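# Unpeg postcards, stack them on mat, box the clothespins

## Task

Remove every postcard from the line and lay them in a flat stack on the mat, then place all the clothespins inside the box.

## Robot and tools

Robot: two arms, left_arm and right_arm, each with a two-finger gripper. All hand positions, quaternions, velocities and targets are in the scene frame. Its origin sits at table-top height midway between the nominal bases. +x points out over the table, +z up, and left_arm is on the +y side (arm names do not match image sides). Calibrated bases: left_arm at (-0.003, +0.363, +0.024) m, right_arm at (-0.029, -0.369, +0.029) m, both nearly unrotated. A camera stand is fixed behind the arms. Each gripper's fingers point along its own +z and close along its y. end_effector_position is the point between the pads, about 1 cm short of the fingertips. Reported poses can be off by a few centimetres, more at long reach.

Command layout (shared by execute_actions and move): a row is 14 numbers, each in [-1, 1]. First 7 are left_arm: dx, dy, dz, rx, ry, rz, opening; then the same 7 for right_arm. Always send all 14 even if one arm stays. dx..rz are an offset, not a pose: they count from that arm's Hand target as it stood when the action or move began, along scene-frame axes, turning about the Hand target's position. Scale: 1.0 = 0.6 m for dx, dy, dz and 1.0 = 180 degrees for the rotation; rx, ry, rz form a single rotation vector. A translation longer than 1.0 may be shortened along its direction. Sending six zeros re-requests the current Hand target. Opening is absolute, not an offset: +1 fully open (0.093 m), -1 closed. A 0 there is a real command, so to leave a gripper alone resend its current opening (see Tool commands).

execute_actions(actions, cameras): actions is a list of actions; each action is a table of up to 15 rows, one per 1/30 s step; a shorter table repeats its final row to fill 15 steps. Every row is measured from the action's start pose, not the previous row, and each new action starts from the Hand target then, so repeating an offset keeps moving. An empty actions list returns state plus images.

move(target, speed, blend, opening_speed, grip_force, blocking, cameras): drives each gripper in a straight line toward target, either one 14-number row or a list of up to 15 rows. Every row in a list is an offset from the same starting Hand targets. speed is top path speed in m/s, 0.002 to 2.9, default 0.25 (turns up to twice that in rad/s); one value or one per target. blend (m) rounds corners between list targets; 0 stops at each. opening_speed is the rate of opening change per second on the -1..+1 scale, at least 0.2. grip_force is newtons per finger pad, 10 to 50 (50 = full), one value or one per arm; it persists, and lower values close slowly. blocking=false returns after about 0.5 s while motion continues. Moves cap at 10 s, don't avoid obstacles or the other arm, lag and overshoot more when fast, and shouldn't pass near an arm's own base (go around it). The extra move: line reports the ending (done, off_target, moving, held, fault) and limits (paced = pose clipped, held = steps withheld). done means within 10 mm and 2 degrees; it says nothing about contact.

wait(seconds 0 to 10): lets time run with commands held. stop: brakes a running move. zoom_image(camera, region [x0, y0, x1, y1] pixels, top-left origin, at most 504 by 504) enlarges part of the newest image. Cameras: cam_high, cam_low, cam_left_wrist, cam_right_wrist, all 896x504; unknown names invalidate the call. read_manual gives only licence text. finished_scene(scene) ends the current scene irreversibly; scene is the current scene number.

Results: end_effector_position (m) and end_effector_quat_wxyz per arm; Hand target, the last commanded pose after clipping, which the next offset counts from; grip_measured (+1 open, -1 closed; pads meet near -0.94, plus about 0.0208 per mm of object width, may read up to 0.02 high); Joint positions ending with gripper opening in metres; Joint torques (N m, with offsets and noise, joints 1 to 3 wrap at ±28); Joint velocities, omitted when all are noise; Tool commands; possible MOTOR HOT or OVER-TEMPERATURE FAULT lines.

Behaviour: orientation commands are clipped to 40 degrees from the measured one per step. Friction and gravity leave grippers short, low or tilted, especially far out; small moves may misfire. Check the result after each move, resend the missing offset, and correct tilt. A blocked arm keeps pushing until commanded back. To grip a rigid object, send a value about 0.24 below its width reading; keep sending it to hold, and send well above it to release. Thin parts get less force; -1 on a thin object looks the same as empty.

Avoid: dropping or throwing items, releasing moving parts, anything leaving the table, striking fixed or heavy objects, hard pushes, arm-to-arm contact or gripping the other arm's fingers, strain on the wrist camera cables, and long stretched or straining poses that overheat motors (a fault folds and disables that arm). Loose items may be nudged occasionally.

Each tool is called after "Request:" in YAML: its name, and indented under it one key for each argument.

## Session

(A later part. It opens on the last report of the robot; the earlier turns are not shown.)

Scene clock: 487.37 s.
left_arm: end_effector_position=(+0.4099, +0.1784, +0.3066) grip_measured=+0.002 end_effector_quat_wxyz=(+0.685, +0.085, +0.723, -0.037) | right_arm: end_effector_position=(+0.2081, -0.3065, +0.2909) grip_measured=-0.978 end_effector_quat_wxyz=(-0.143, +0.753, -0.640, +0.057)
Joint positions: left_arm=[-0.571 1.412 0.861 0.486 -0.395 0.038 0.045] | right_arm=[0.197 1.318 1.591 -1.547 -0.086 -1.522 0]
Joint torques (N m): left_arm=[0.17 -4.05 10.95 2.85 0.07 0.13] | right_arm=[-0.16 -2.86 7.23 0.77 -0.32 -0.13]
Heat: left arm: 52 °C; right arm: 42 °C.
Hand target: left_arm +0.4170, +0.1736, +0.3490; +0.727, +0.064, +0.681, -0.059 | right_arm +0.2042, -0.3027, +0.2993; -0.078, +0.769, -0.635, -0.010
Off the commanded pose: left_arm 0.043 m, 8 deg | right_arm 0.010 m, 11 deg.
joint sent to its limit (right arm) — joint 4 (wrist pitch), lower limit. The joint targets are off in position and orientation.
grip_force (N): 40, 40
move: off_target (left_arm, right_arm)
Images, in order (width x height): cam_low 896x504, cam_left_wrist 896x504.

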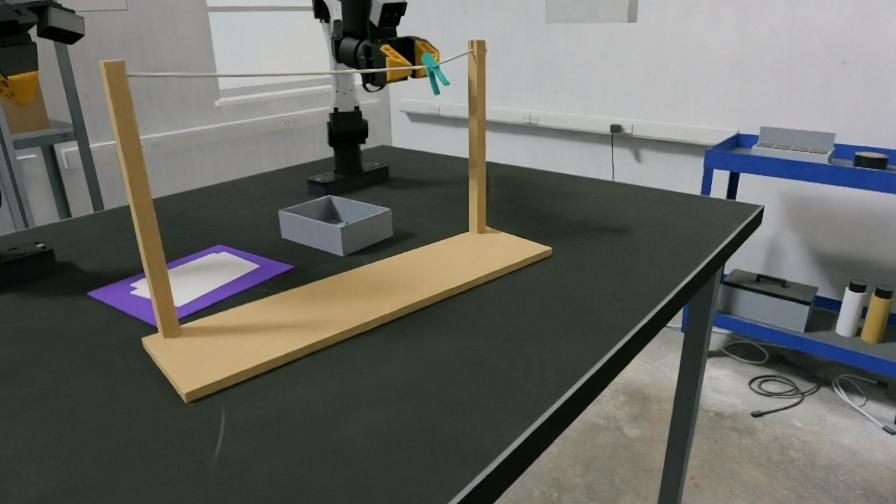

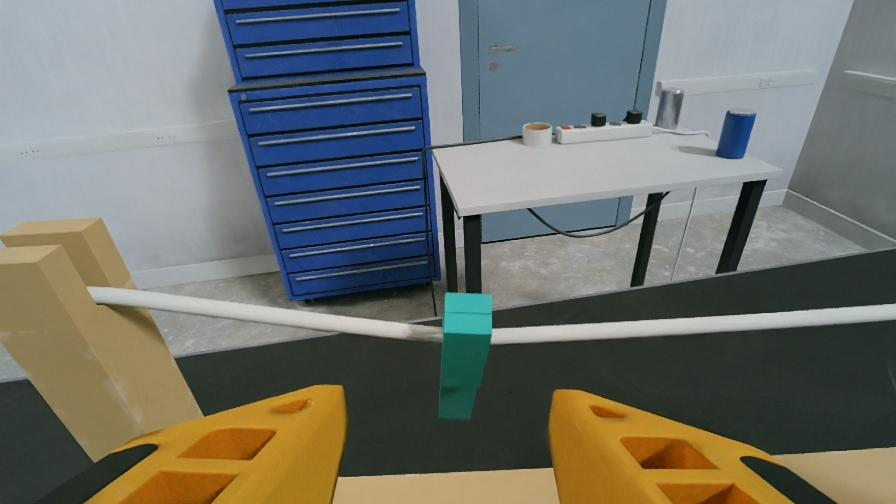

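Request:
move:
  target:
    - [0.045,-0.007,-0.008,0,0,0,0,0,0,0,0,0,0,-1]
  speed: 0.06
  cameras: ["cam_left_wrist","cam_low"]

Request:
zoom_image:
  camera: "cam_low"
  region: [330, 20, 500, 150]

Scene clock: 488.80 s.
left_arm: end_effector_position=(+0.4353, +0.1723, +0.3021) grip_measured=+0.002 end_effector_quat_wxyz=(+0.684, +0.086, +0.724, -0.039) | right_arm: end_effector_position=(+0.2081, -0.3065, +0.2909) grip_measured=-0.978 end_effector_quat_wxyz=(-0.143, +0.753, -0.640, +0.057)
Joint positions: left_arm=[-0.542 1.515 0.935 0.513 -0.361 0.038 0.045] | right_arm=[0.197 1.318 1.591 -1.547 -0.086 -1.522 0]
Joint torques (N m): left_arm=[0.16 -4.78 10.91 2.88 0.08 0.11] | right_arm=[-0.23 -2.81 7.27 0.78 -0.32 -0.11]
Heat: left arm: 52 °C; right arm: 42 °C.
Hand target: left_arm +0.4440, +0.1694, +0.3442; +0.727, +0.064, +0.681, -0.059 | right_arm +0.2042, -0.3027, +0.2993; -0.078, +0.769, -0.635, -0.010
Off the commanded pose: left_arm 0.043 m, 8 deg | right_arm 0.010 m, 11 deg.
joint sent to its limit (right arm) — joint 4 (wrist pitch), lower limit. The joint targets are off in position and orientation.
grip_force (N): 40, 40
move: off_target (left_arm, right_arm)
Images, in order (width x height): cam_low 896x504, cam_left_wrist 896x504.

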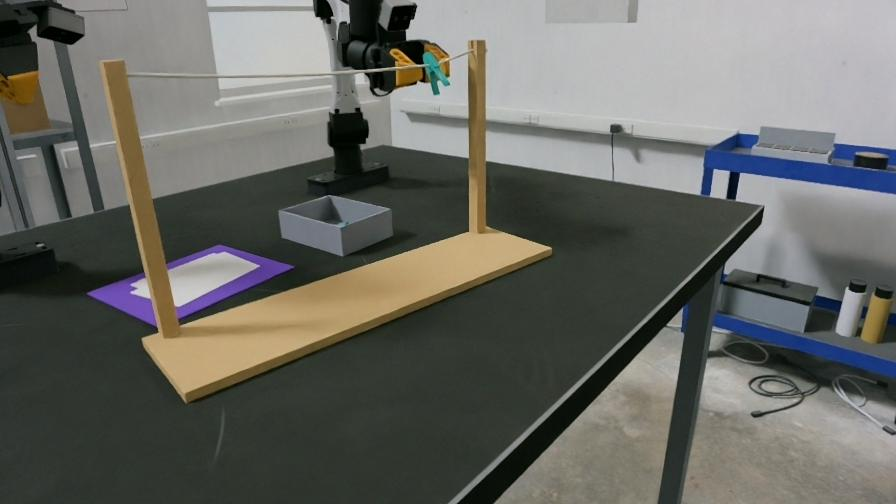

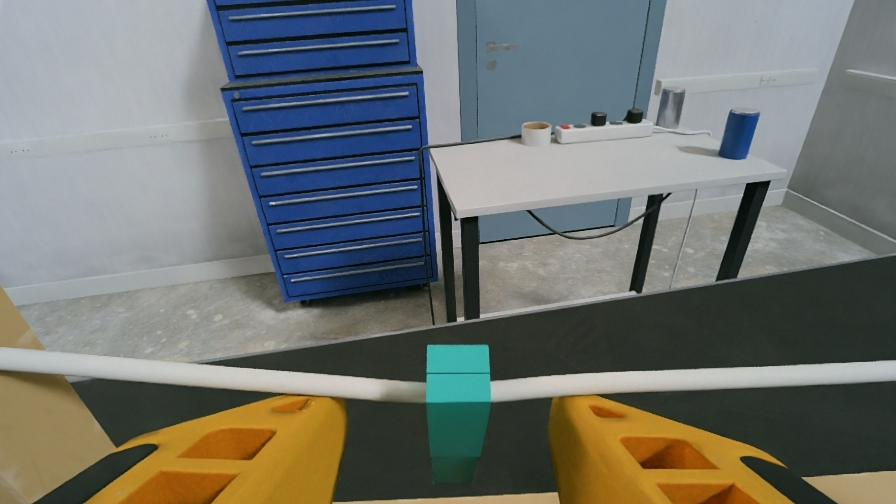

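Scaled by 2.965 from the camera's 896x504 image, which has a finer 1280x720 frame.

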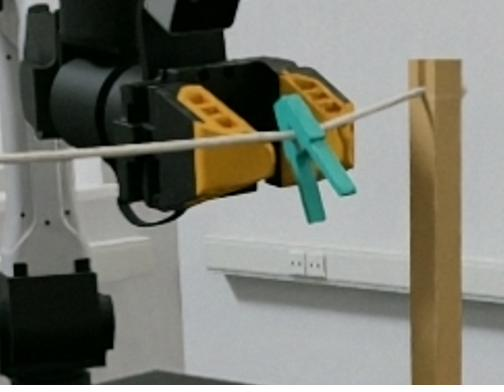

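Request:
execute_actions:
  actions: []

Scene clock: 489.57 s.
left_arm: end_effector_position=(+0.4353, +0.1723, +0.3021) grip_measured=+0.002 end_effector_quat_wxyz=(+0.684, +0.086, +0.724, -0.039) | right_arm: end_effector_position=(+0.2081, -0.3065, +0.2909) grip_measured=-0.978 end_effector_quat_wxyz=(-0.143, +0.753, -0.640, +0.057)
Joint positions: left_arm=[-0.542 1.515 0.935 0.513 -0.361 0.038 0.045] | right_arm=[0.197 1.318 1.591 -1.547 -0.086 -1.522 0]
Joint velocities: within noise
Joint torques (N m): left_arm=[0.2 -4.74 10.93 2.87 0.08 0.11] | right_arm=[-0.21 -2.92 7.24 0.77 -0.32 -0.12]
Heat: left arm: 52 °C; right arm: 42 °C.
Hand target: left_arm +0.4440, +0.1694, +0.3442; +0.727, +0.064, +0.681, -0.059 | right_arm +0.2042, -0.3027, +0.2993; -0.078, +0.769, -0.635, -0.010
Tool commands: left_gripper/opening=+0.0 right_gripper/opening=-1.0
Off the commanded pose: left_arm 0.043 m, 8 deg | right_arm 0.010 m, 11 deg.
grip_force (N): 40, 40

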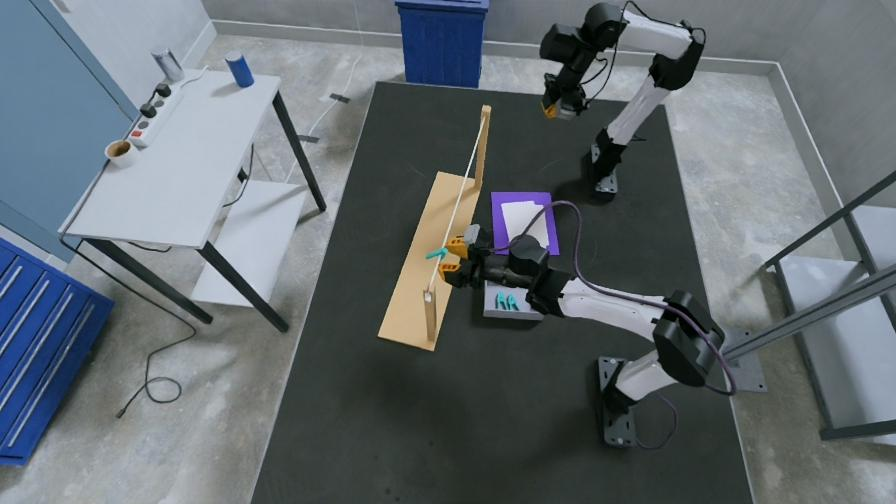

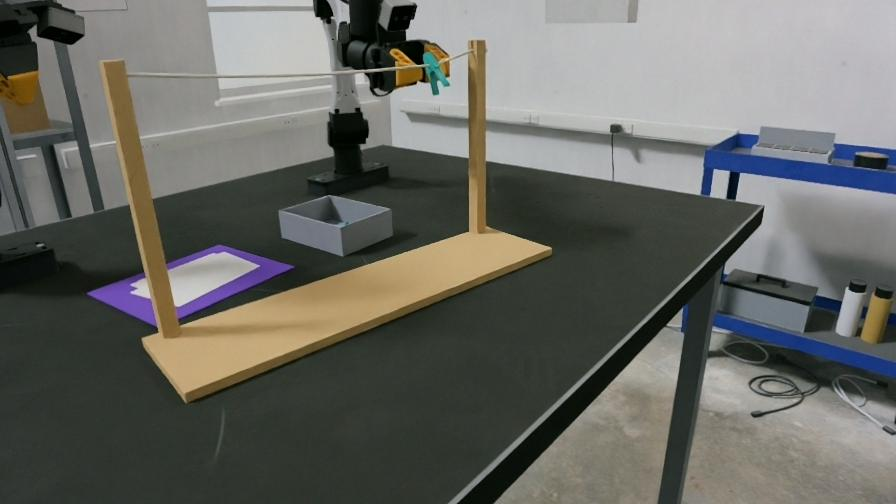

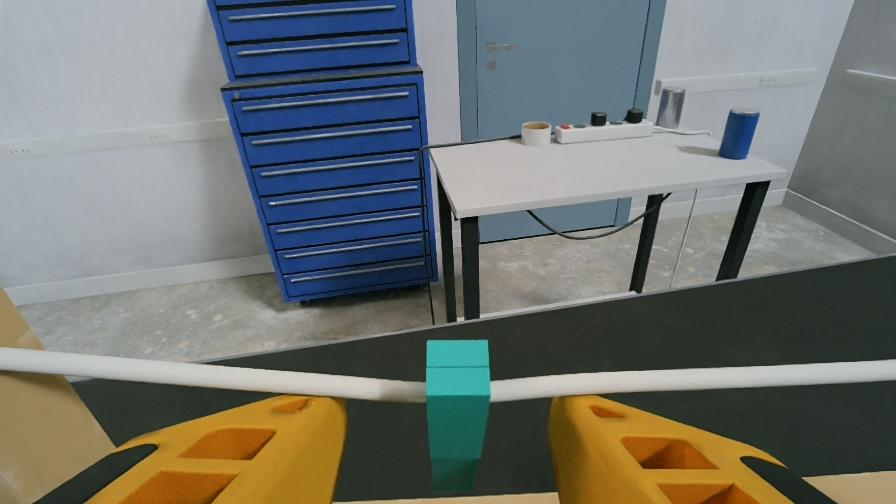

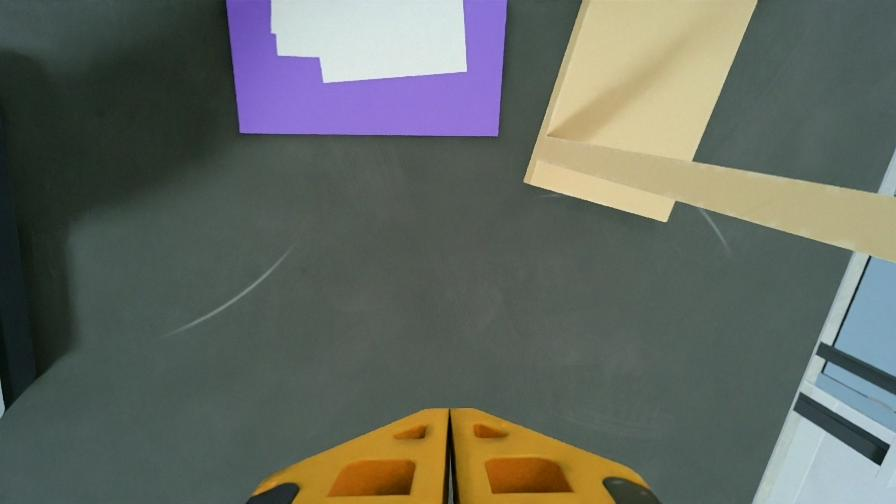

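Request:
move:
  target: [0.01,0,-0.05,0,0,0,0,0,0,0,0,0,0,-1]
  speed: 0.05
  cameras: ["cam_left_wrist","cam_low"]

Scene clock: 491.20 s.
left_arm: end_effector_position=(+0.4464, +0.1663, +0.2976) grip_measured=+0.002 end_effector_quat_wxyz=(+0.701, +0.076, +0.708, -0.045) | right_arm: end_effector_position=(+0.2081, -0.3065, +0.2909) grip_measured=-0.978 end_effector_quat_wxyz=(-0.143, +0.753, -0.640, +0.057)
Joint positions: left_arm=[-0.542 1.587 0.935 0.637 -0.364 0.038 0.045] | right_arm=[0.197 1.318 1.591 -1.547 -0.086 -1.522 0]
Joint torques (N m): left_arm=[0.35 -5.18 6.61 2.86 0.11 0.09] | right_arm=[-0.23 -2.8 7.23 0.77 -0.31 -0.12]
Heat: left arm: 52 °C; right arm: 42 °C.
Hand target: left_arm +0.4500, +0.1694, +0.3142; +0.727, +0.064, +0.681, -0.059 | right_arm +0.2042, -0.3027, +0.2993; -0.078, +0.769, -0.635, -0.010
Off the commanded pose: left_arm 0.017 m, 5 deg | right_arm 0.010 m, 11 deg.
joint sent to its limit (right arm) — joint 4 (wrist pitch), lower limit. The joint targets are off in position and orientation.
grip_force (N): 40, 40
move: off_target (left_arm, right_arm)
Images, in order (width x height): cam_low 896x504, cam_left_wrist 896x504.

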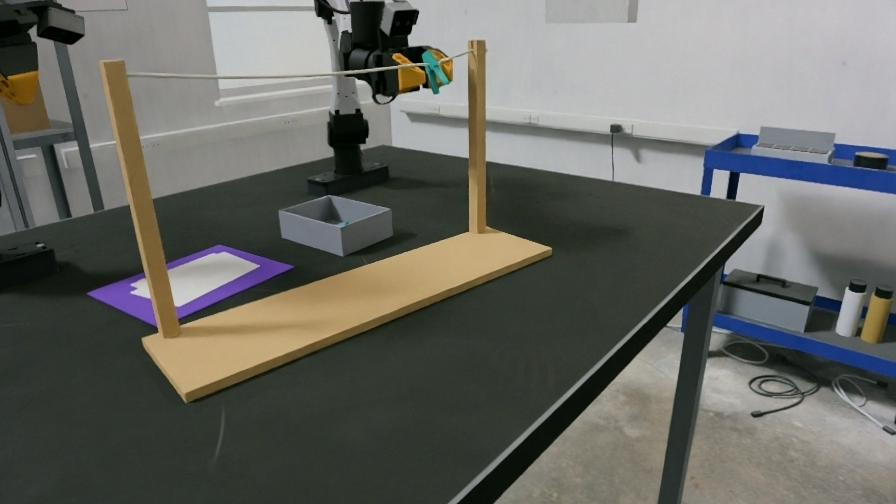

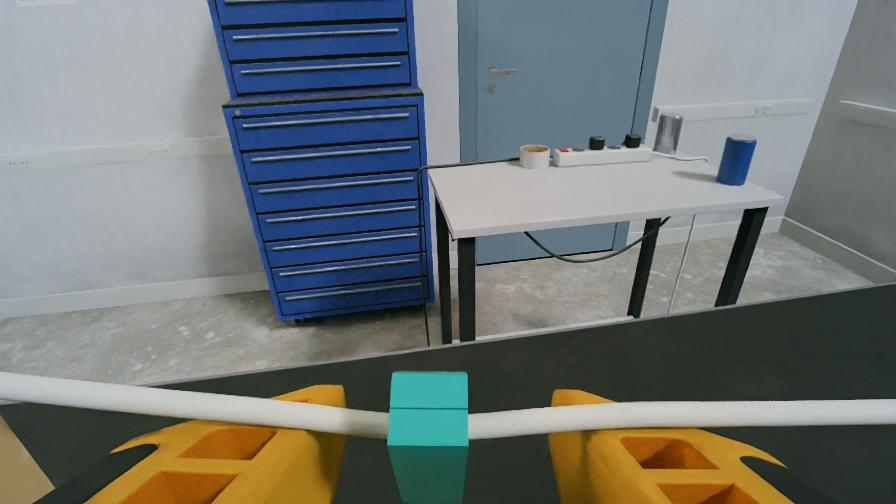

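Request:
move:
  target: [0.01,0.006,-0.025,0,0,0,0,0,0,0,0,0,0,-1]
  speed: 0.05
  cameras: ["cam_left_wrist"]

Request:
zoom_image:
  camera: "cam_left_wrist"
  region: [298, 320, 598, 504]

Scene clock: 492.77 s.
left_arm: end_effector_position=(+0.4549, +0.1713, +0.2881) grip_measured=+0.002 end_effector_quat_wxyz=(+0.705, +0.072, +0.704, -0.045) | right_arm: end_effector_position=(+0.2081, -0.3065, +0.2909) grip_measured=-0.978 end_effector_quat_wxyz=(-0.143, +0.753, -0.640, +0.057)
Joint positions: left_arm=[-0.519 1.628 0.923 0.705 -0.347 0.038 0.045] | right_arm=[0.197 1.318 1.591 -1.547 -0.086 -1.522 0]
Joint torques (N m): left_arm=[0.2 -5.41 5.67 2.81 0.11 0.07] | right_arm=[-0.16 -2.89 7.23 0.76 -0.33 -0.11]
Heat: left arm: 52 °C; right arm: 42 °C.
Hand target: left_arm +0.4560, +0.1730, +0.2992; +0.727, +0.064, +0.681, -0.059 | right_arm +0.2042, -0.3027, +0.2993; -0.078, +0.769, -0.635, -0.010
Off the commanded pose: left_arm 0.011 m, 4 deg | right_arm 0.010 m, 11 deg.
joint sent to its limit (right arm) — joint 4 (wrist pitch), lower limit. The joint targets are off in position and orientation.
grip_force (N): 40, 40
move: off_target (left_arm, right_arm)
Images, in order (width x height): cam_left_wrist 896x504.

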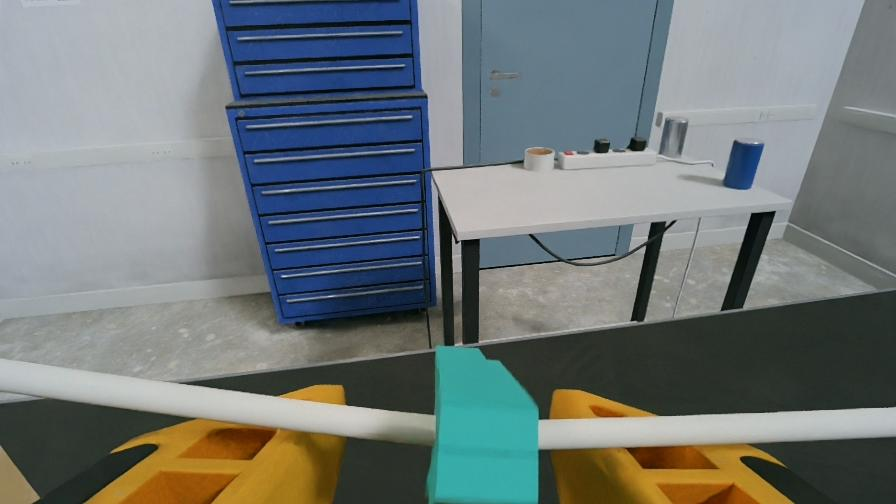

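Scaled by 1.680 from the camera's 896x504 image, which has a finer 1280x720 frame.

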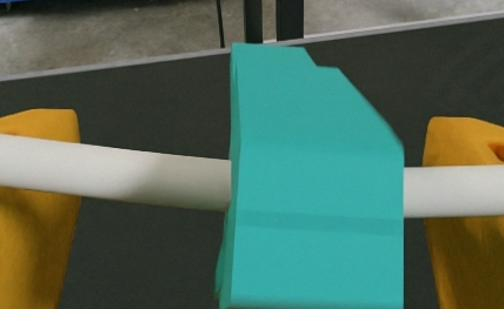

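Request:
wait:
  seconds: 0.3
  cameras: ["cam_low","cam_left_wrist","cam_high"]

Request:
zoom_image:
  camera: "cam_low"
  region: [370, 20, 510, 110]

Request:
zoom_image:
  camera: "cam_high"
  region: [400, 210, 520, 310]

Scene clock: 493.20 s.
left_arm: end_effector_position=(+0.4549, +0.1713, +0.2881) grip_measured=+0.002 end_effector_quat_wxyz=(+0.705, +0.072, +0.704, -0.045) | right_arm: end_effector_position=(+0.2081, -0.3065, +0.2909) grip_measured=-0.978 end_effector_quat_wxyz=(-0.143, +0.753, -0.640, +0.057)
Joint positions: left_arm=[-0.519 1.628 0.923 0.705 -0.347 0.038 0.045] | right_arm=[0.197 1.318 1.591 -1.547 -0.086 -1.522 0]
Joint torques (N m): left_arm=[0.2 -5.42 5.61 2.83 0.11 0.08] | right_arm=[-0.16 -2.88 7.21 0.78 -0.32 -0.12]
Heat: left arm: 52 °C; right arm: 42 °C.
Hand target: left_arm +0.4560, +0.1730, +0.2992; +0.727, +0.064, +0.681, -0.059 | right_arm +0.2042, -0.3027, +0.2993; -0.078, +0.769, -0.635, -0.010
Tool commands: left_gripper/opening=+0.0 right_gripper/opening=-1.0
Off the commanded pose: left_arm 0.011 m, 4 deg | right_arm 0.010 m, 11 deg.
grip_force (N): 40, 40
wait: 0.30 s; at rest by 0.03 s
Images, in order (width x height): cam_high 896x504, cam_low 896x504, cam_left_wrist 896x504.

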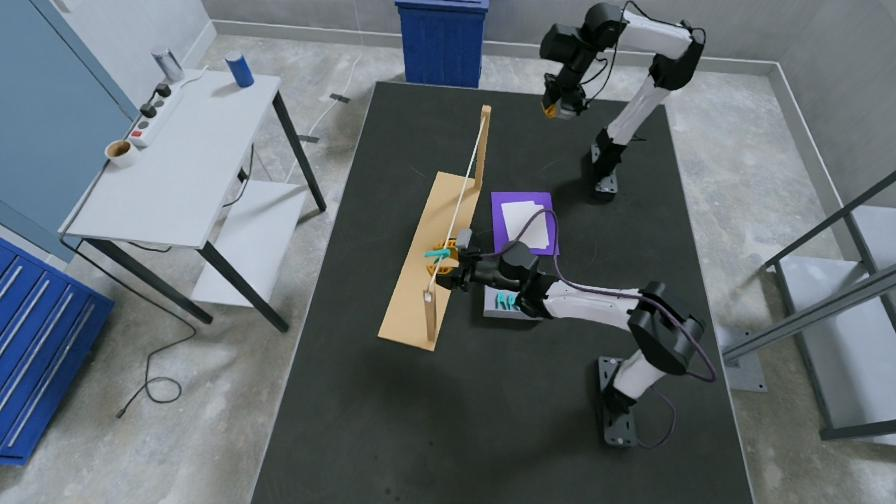

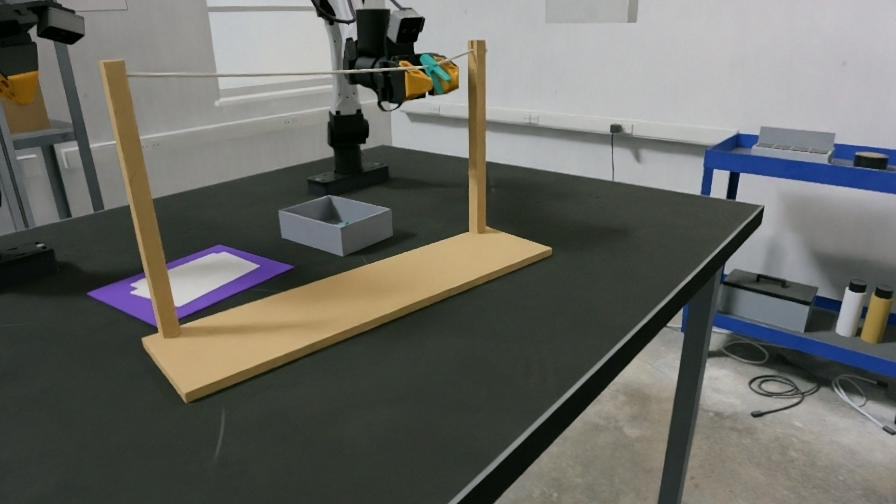

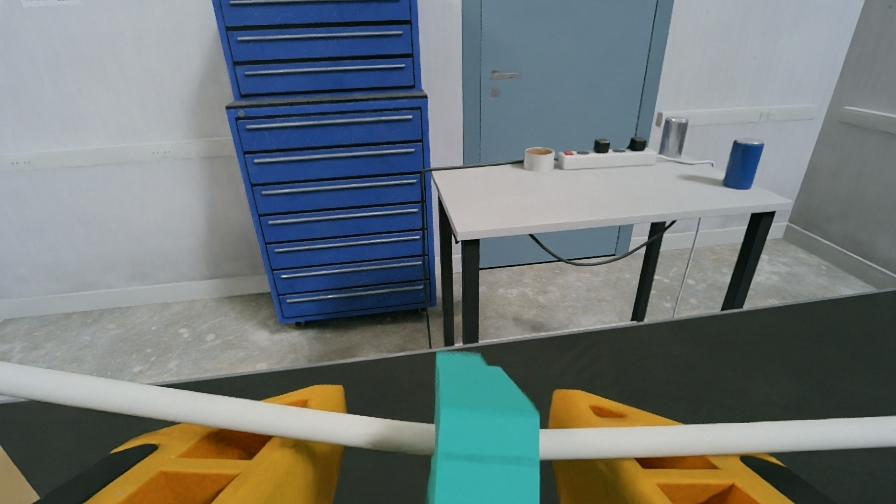

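Scaled by 3.600 from the camera's 896x504 image, which has a finer 1280x720 frame.

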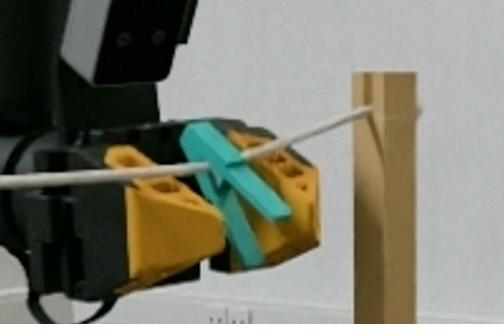

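Scaled by 4.200 from the camera's 896x504 image, which has a finer 1280x720 frame.

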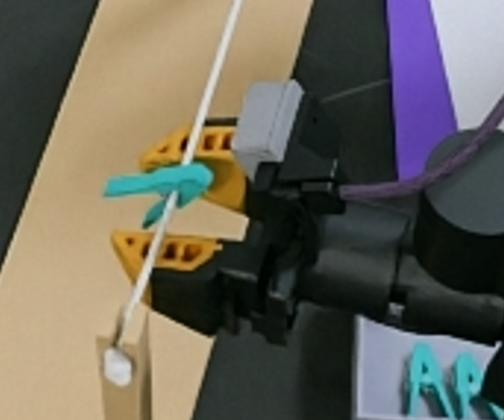

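Request:
move:
  target: [0,0,0,0,0,0,-1,0,0,0,0,0,0,-1]
  grip_force: [20,40]
  cameras: ["cam_left_wrist","cam_low","cam_high"]

Request:
zoom_image:
  camera: "cam_low"
  region: [370, 20, 510, 110]

Request:
zoom_image:
  camera: "cam_high"
  region: [400, 210, 520, 310]

Scene clock: 497.43 s.
left_arm: end_effector_position=(+0.4540, +0.1679, +0.2881) grip_measured=-0.776 end_effector_quat_wxyz=(+0.705, +0.077, +0.703, -0.051) | right_arm: end_effector_position=(+0.2081, -0.3065, +0.2909) grip_measured=-0.978 end_effector_quat_wxyz=(-0.143, +0.753, -0.640, +0.057)
Joint positions: left_arm=[-0.522 1.628 0.923 0.705 -0.335 0.038 0.008] | right_arm=[0.197 1.318 1.591 -1.547 -0.086 -1.522 0]
Joint torques (N m): left_arm=[0.17 -5.38 5.61 2.81 0.09 0.07] | right_arm=[-0.17 -2.88 7.24 0.78 -0.31 -0.12]
Heat: left arm: 51 °C; right arm: 42 °C.
Hand target: left_arm +0.4560, +0.1730, +0.2992; +0.727, +0.064, +0.681, -0.059 | right_arm +0.2042, -0.3027, +0.2993; -0.078, +0.769, -0.635, -0.010
Off the commanded pose: left_arm 0.012 m, 4 deg | right_arm 0.010 m, 11 deg.
joint sent to its limit (right arm) — joint 4 (wrist pitch), lower limit. The joint targets are off in position and orientation.
grip_force (N): 20, 40
move: off_target (left_arm, right_arm)
Images, in order (width x height): cam_high 896x504, cam_low 896x504, cam_left_wrist 896x504.

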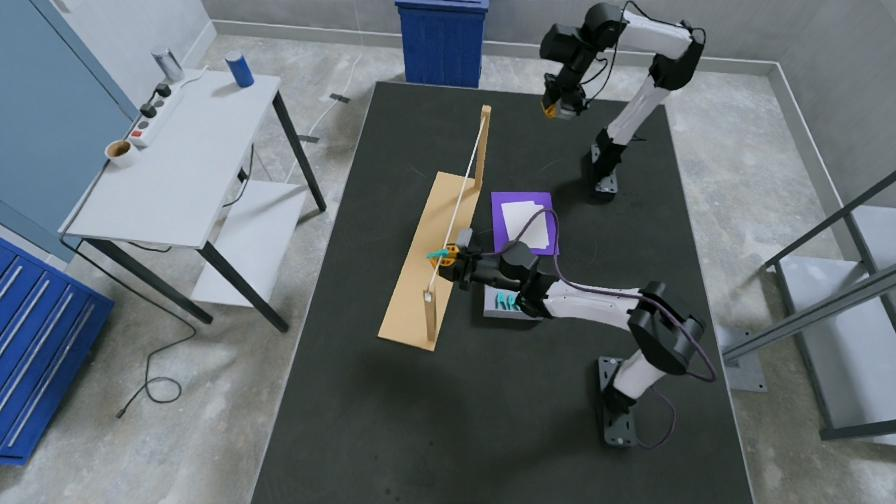

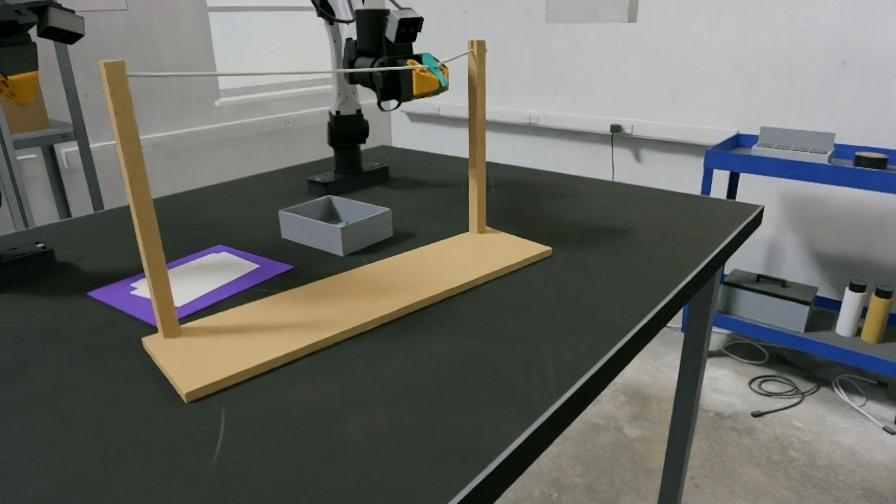

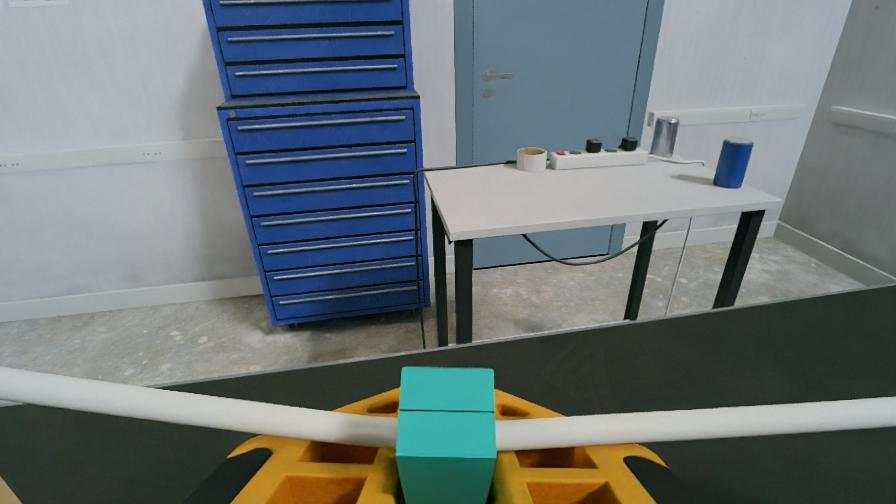

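Scaled by 3.600 from the camera's 896x504 image, which has a finer 1280x720 frame.

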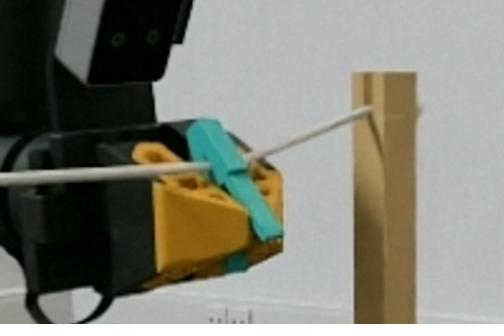

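Scaled by 4.200 from the camera's 896x504 image, which has a finer 1280x720 frame.

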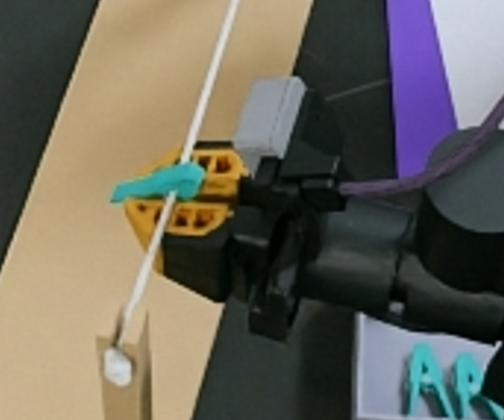

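Request:
move:
  target: [-0.035,0,-0.025,0,0,0,-1,0,0,0,0,0,0,-1]
  speed: 0.04
  cameras: ["cam_left_wrist","cam_low"]

Request:
zoom_image:
  camera: "cam_low"
  region: [370, 20, 510, 110]

Scene clock: 498.83 s.
left_arm: end_effector_position=(+0.4412, +0.1692, +0.2825) grip_measured=-0.778 end_effector_quat_wxyz=(+0.724, +0.071, +0.683, -0.062) | right_arm: end_effector_position=(+0.2081, -0.3065, +0.2909) grip_measured=-0.978 end_effector_quat_wxyz=(-0.143, +0.753, -0.640, +0.057)
Joint positions: left_arm=[-0.534 1.625 0.831 0.854 -0.34 0.038 0.008] | right_arm=[0.197 1.318 1.591 -1.547 -0.086 -1.522 0]
Joint torques (N m): left_arm=[-0.95 -7.49 4.26 2.13 -0.17 0.11] | right_arm=[-0.18 -2.89 7.2 0.78 -0.32 -0.11]
Heat: left arm: 51 °C; right arm: 42 °C.
Hand target: left_arm +0.4350, +0.1730, +0.2842; +0.727, +0.064, +0.681, -0.059 | right_arm +0.2042, -0.3027, +0.2993; -0.078, +0.769, -0.635, -0.010
Off the commanded pose: left_arm 0.008 m, 1 deg | right_arm 0.010 m, 11 deg.
joint sent to its limit (right arm) — joint 4 (wrist pitch), lower limit. The joint targets are off in position and orientation.
grip_force (N): 20, 40
move: off_target (right_arm)
Images, in order (width x height): cam_low 896x504, cam_left_wrist 896x504.

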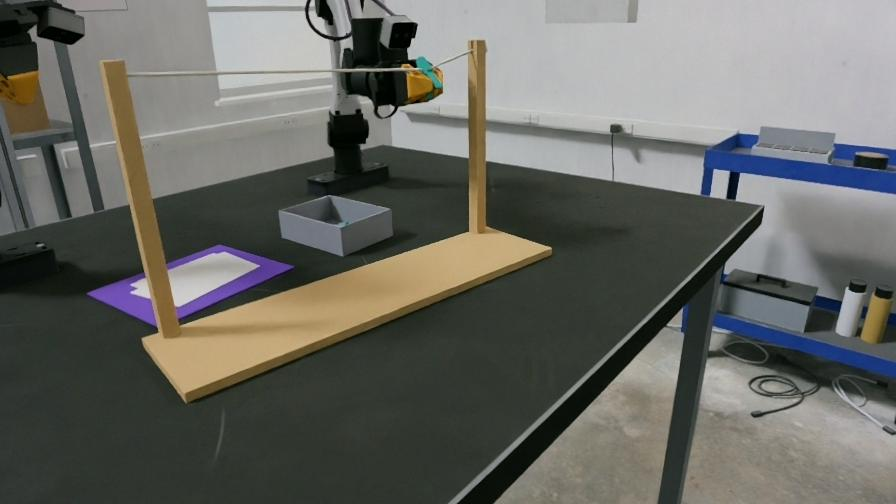

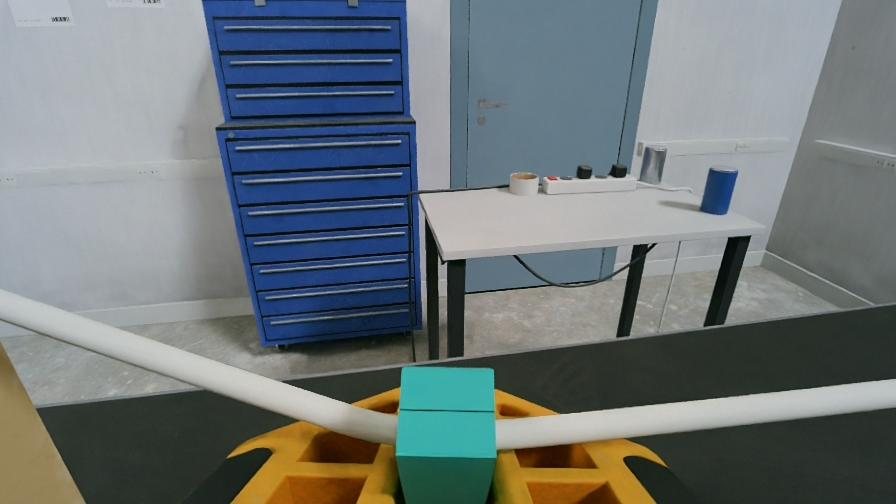

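Scaled by 3.600 from the camera's 896x504 image, which has a finer 1280x720 frame.

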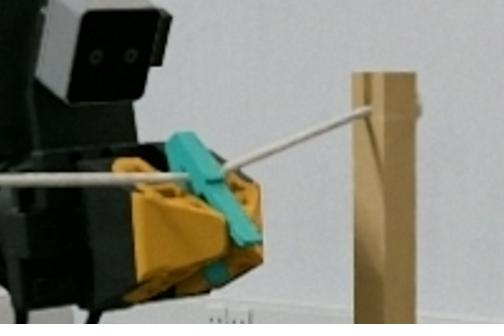

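Request:
move:
  target:
    - [0.008,0,-0.002,0.026,0.147,0,-1,0,0,0,0,0,0,-1]
    - [-0.021,0,-0.004,0.052,0.294,0,-1,0,0,0,0,0,0,-1]
  speed: 0.15
  blend: [0.01,0]
  cameras: ["cam_left_wrist","cam_low","cam_high"]

Request:
zoom_image:
  camera: "cam_low"
  region: [370, 20, 510, 110]

Request:
zoom_image:
  camera: "cam_high"
  region: [400, 210, 520, 310]

Scene clock: 504.53 s.
left_arm: end_effector_position=(+0.4243, +0.1717, +0.2772) grip_measured=-0.778 end_effector_quat_wxyz=(+0.350, +0.096, +0.932, -0.026) | right_arm: end_effector_position=(+0.2081, -0.3065, +0.2909) grip_measured=-0.978 end_effector_quat_wxyz=(-0.143, +0.753, -0.640, +0.057)
Joint positions: left_arm=[-0.502 1.763 1.78 -0.897 -0.208 -0.217 0.008] | right_arm=[0.197 1.318 1.591 -1.547 -0.086 -1.522 0]
Joint torques (N m): left_arm=[0.21 -6 9.92 1.06 -0.03 -0.09] | right_arm=[-0.18 -2.82 7.24 0.78 -0.32 -0.11]
Heat: left arm: 51 °C; right arm: 42 °C.
Hand target: left_arm +0.4224, +0.1730, +0.2818; +0.340, +0.088, +0.936, -0.028 | right_arm +0.2042, -0.3027, +0.2993; -0.078, +0.769, -0.635, -0.010
Off the commanded pose: left_arm 0.005 m, 2 deg | right_arm 0.010 m, 11 deg.
joint sent to its limit (right arm) — joint 4 (wrist pitch), lower limit. The joint targets are off in position and orientation.
grip_force (N): 20, 40
move: off_target (right_arm)
Images, in order (width x height): cam_high 896x504, cam_low 896x504, cam_left_wrist 896x504.

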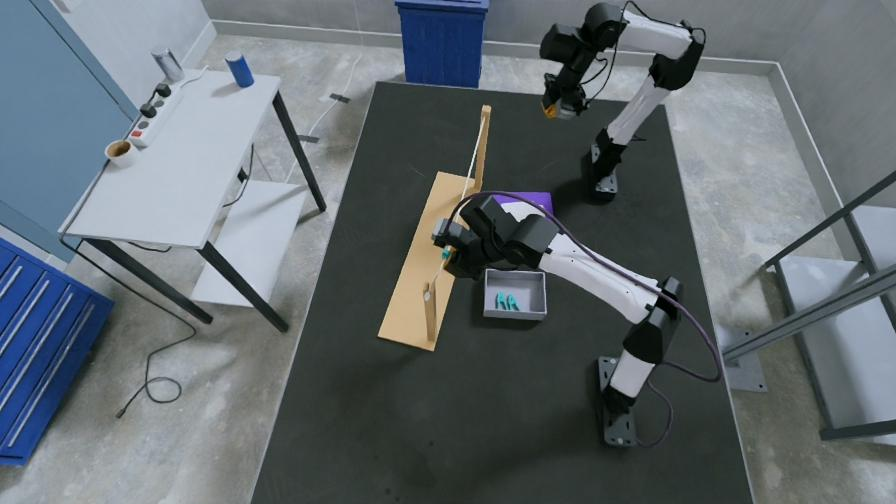

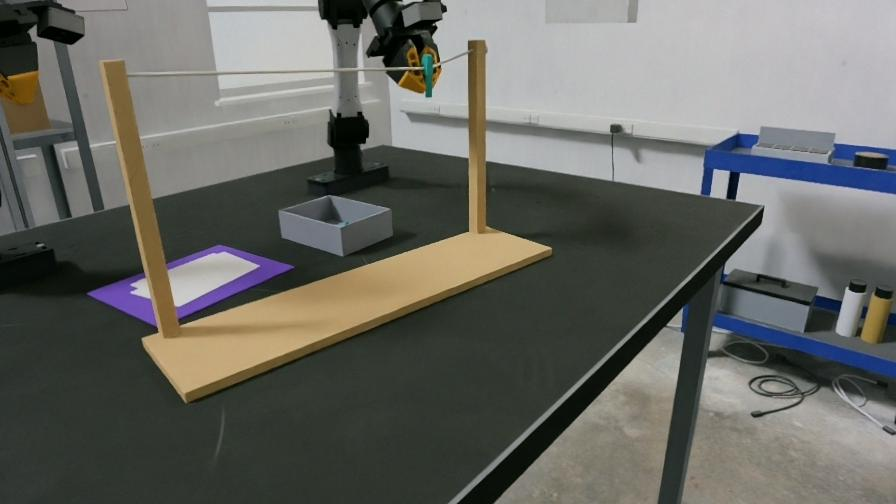

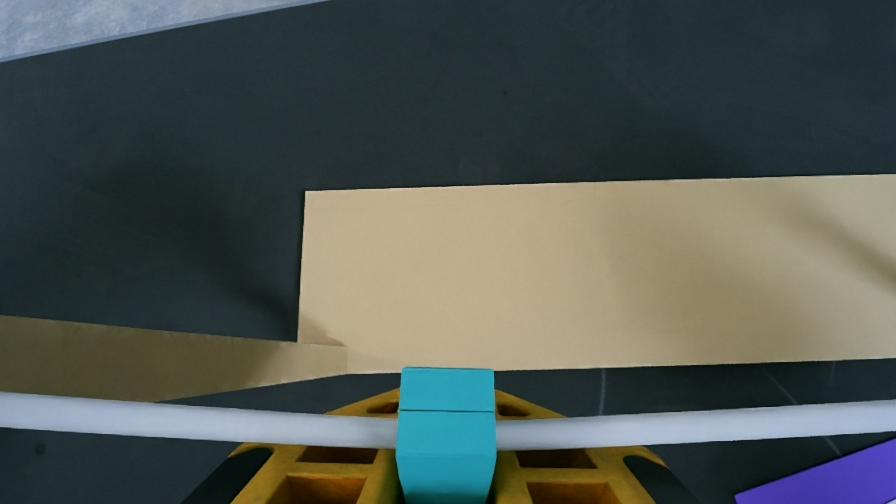

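Scaled by 3.600 from the camera's 896x504 image, which has a finer 1280x720 frame.

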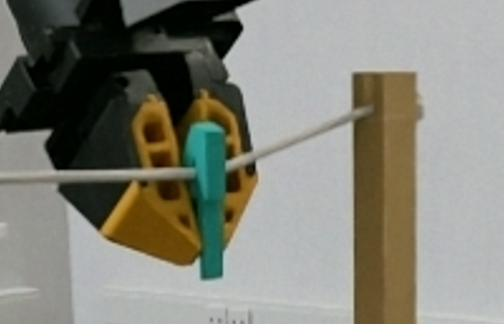

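Scaled by 4.200 from the camera's 896x504 image, which has a finer 1280x720 frame.

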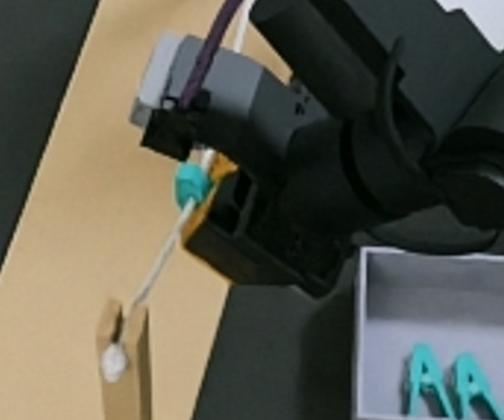

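Request:
move:
  target: [0.0,0,-0.045,0,0,0,-1,0,0,0,0,0,0,-1]
  speed: 0.05
  cameras: ["cam_left_wrist","cam_low"]

Request:
zoom_image:
  camera: "cam_low"
  region: [370, 20, 510, 110]

Scene clock: 505.90 s.
left_arm: end_effector_position=(+0.4340, +0.1704, +0.2695) grip_measured=-0.778 end_effector_quat_wxyz=(+0.367, +0.088, +0.926, -0.027) | right_arm: end_effector_position=(+0.2081, -0.3065, +0.2909) grip_measured=-0.978 end_effector_quat_wxyz=(-0.143, +0.753, -0.640, +0.057)
Joint positions: left_arm=[-0.499 1.763 1.725 -0.806 -0.22 -0.22 0.008] | right_arm=[0.197 1.318 1.591 -1.547 -0.086 -1.522 0]
Joint torques (N m): left_arm=[0.12 -7.8 3.99 1.25 -0.04 -0.08] | right_arm=[-0.16 -2.82 7.28 0.77 -0.31 -0.13]
Heat: left arm: 51 °C; right arm: 42 °C.
Hand target: left_arm +0.4224, +0.1730, +0.2548; +0.340, +0.088, +0.936, -0.028 | right_arm +0.2042, -0.3027, +0.2993; -0.078, +0.769, -0.635, -0.010
Off the commanded pose: left_arm 0.019 m, 3 deg | right_arm 0.010 m, 11 deg.
joint sent to its limit (right arm) — joint 4 (wrist pitch), lower limit. The joint targets are off in position and orientation.
grip_force (N): 20, 40
move: off_target (left_arm, right_arm)
Images, in order (width x height): cam_low 896x504, cam_left_wrist 896x504.

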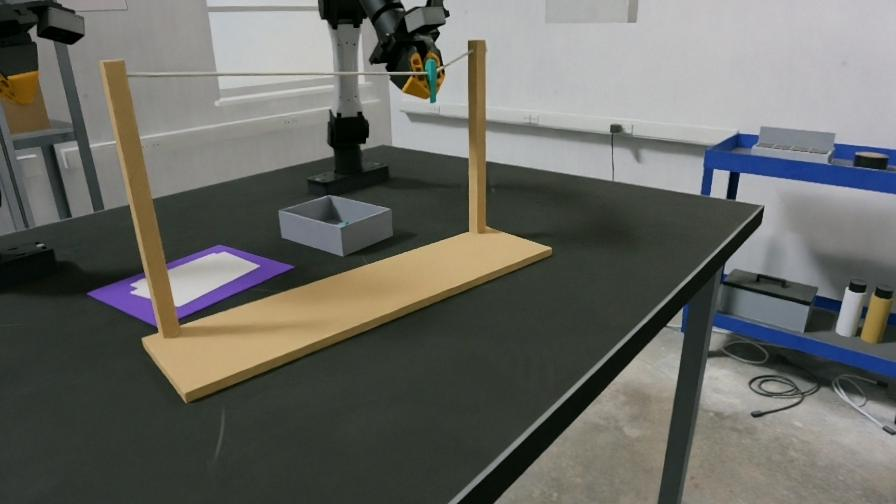

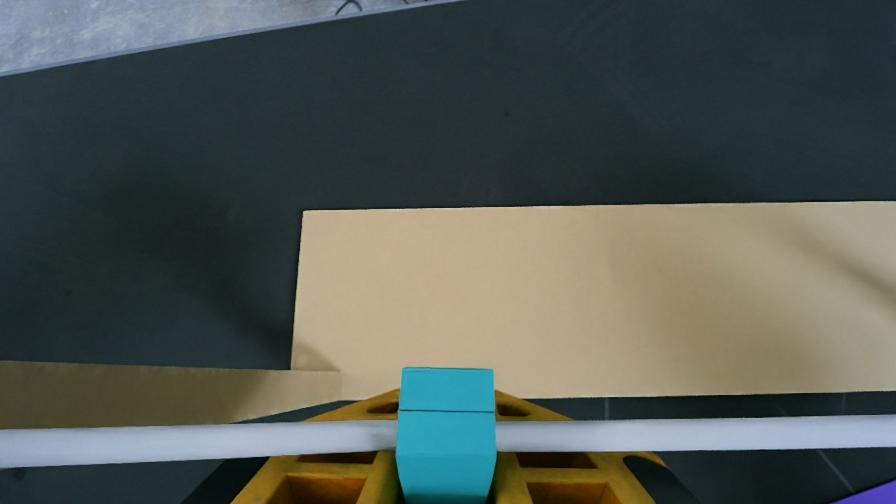

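Scaled by 3.600 from the camera's 896x504 image, which has a finer 1280x720 frame.

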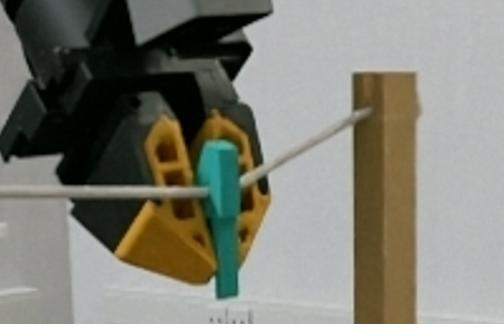

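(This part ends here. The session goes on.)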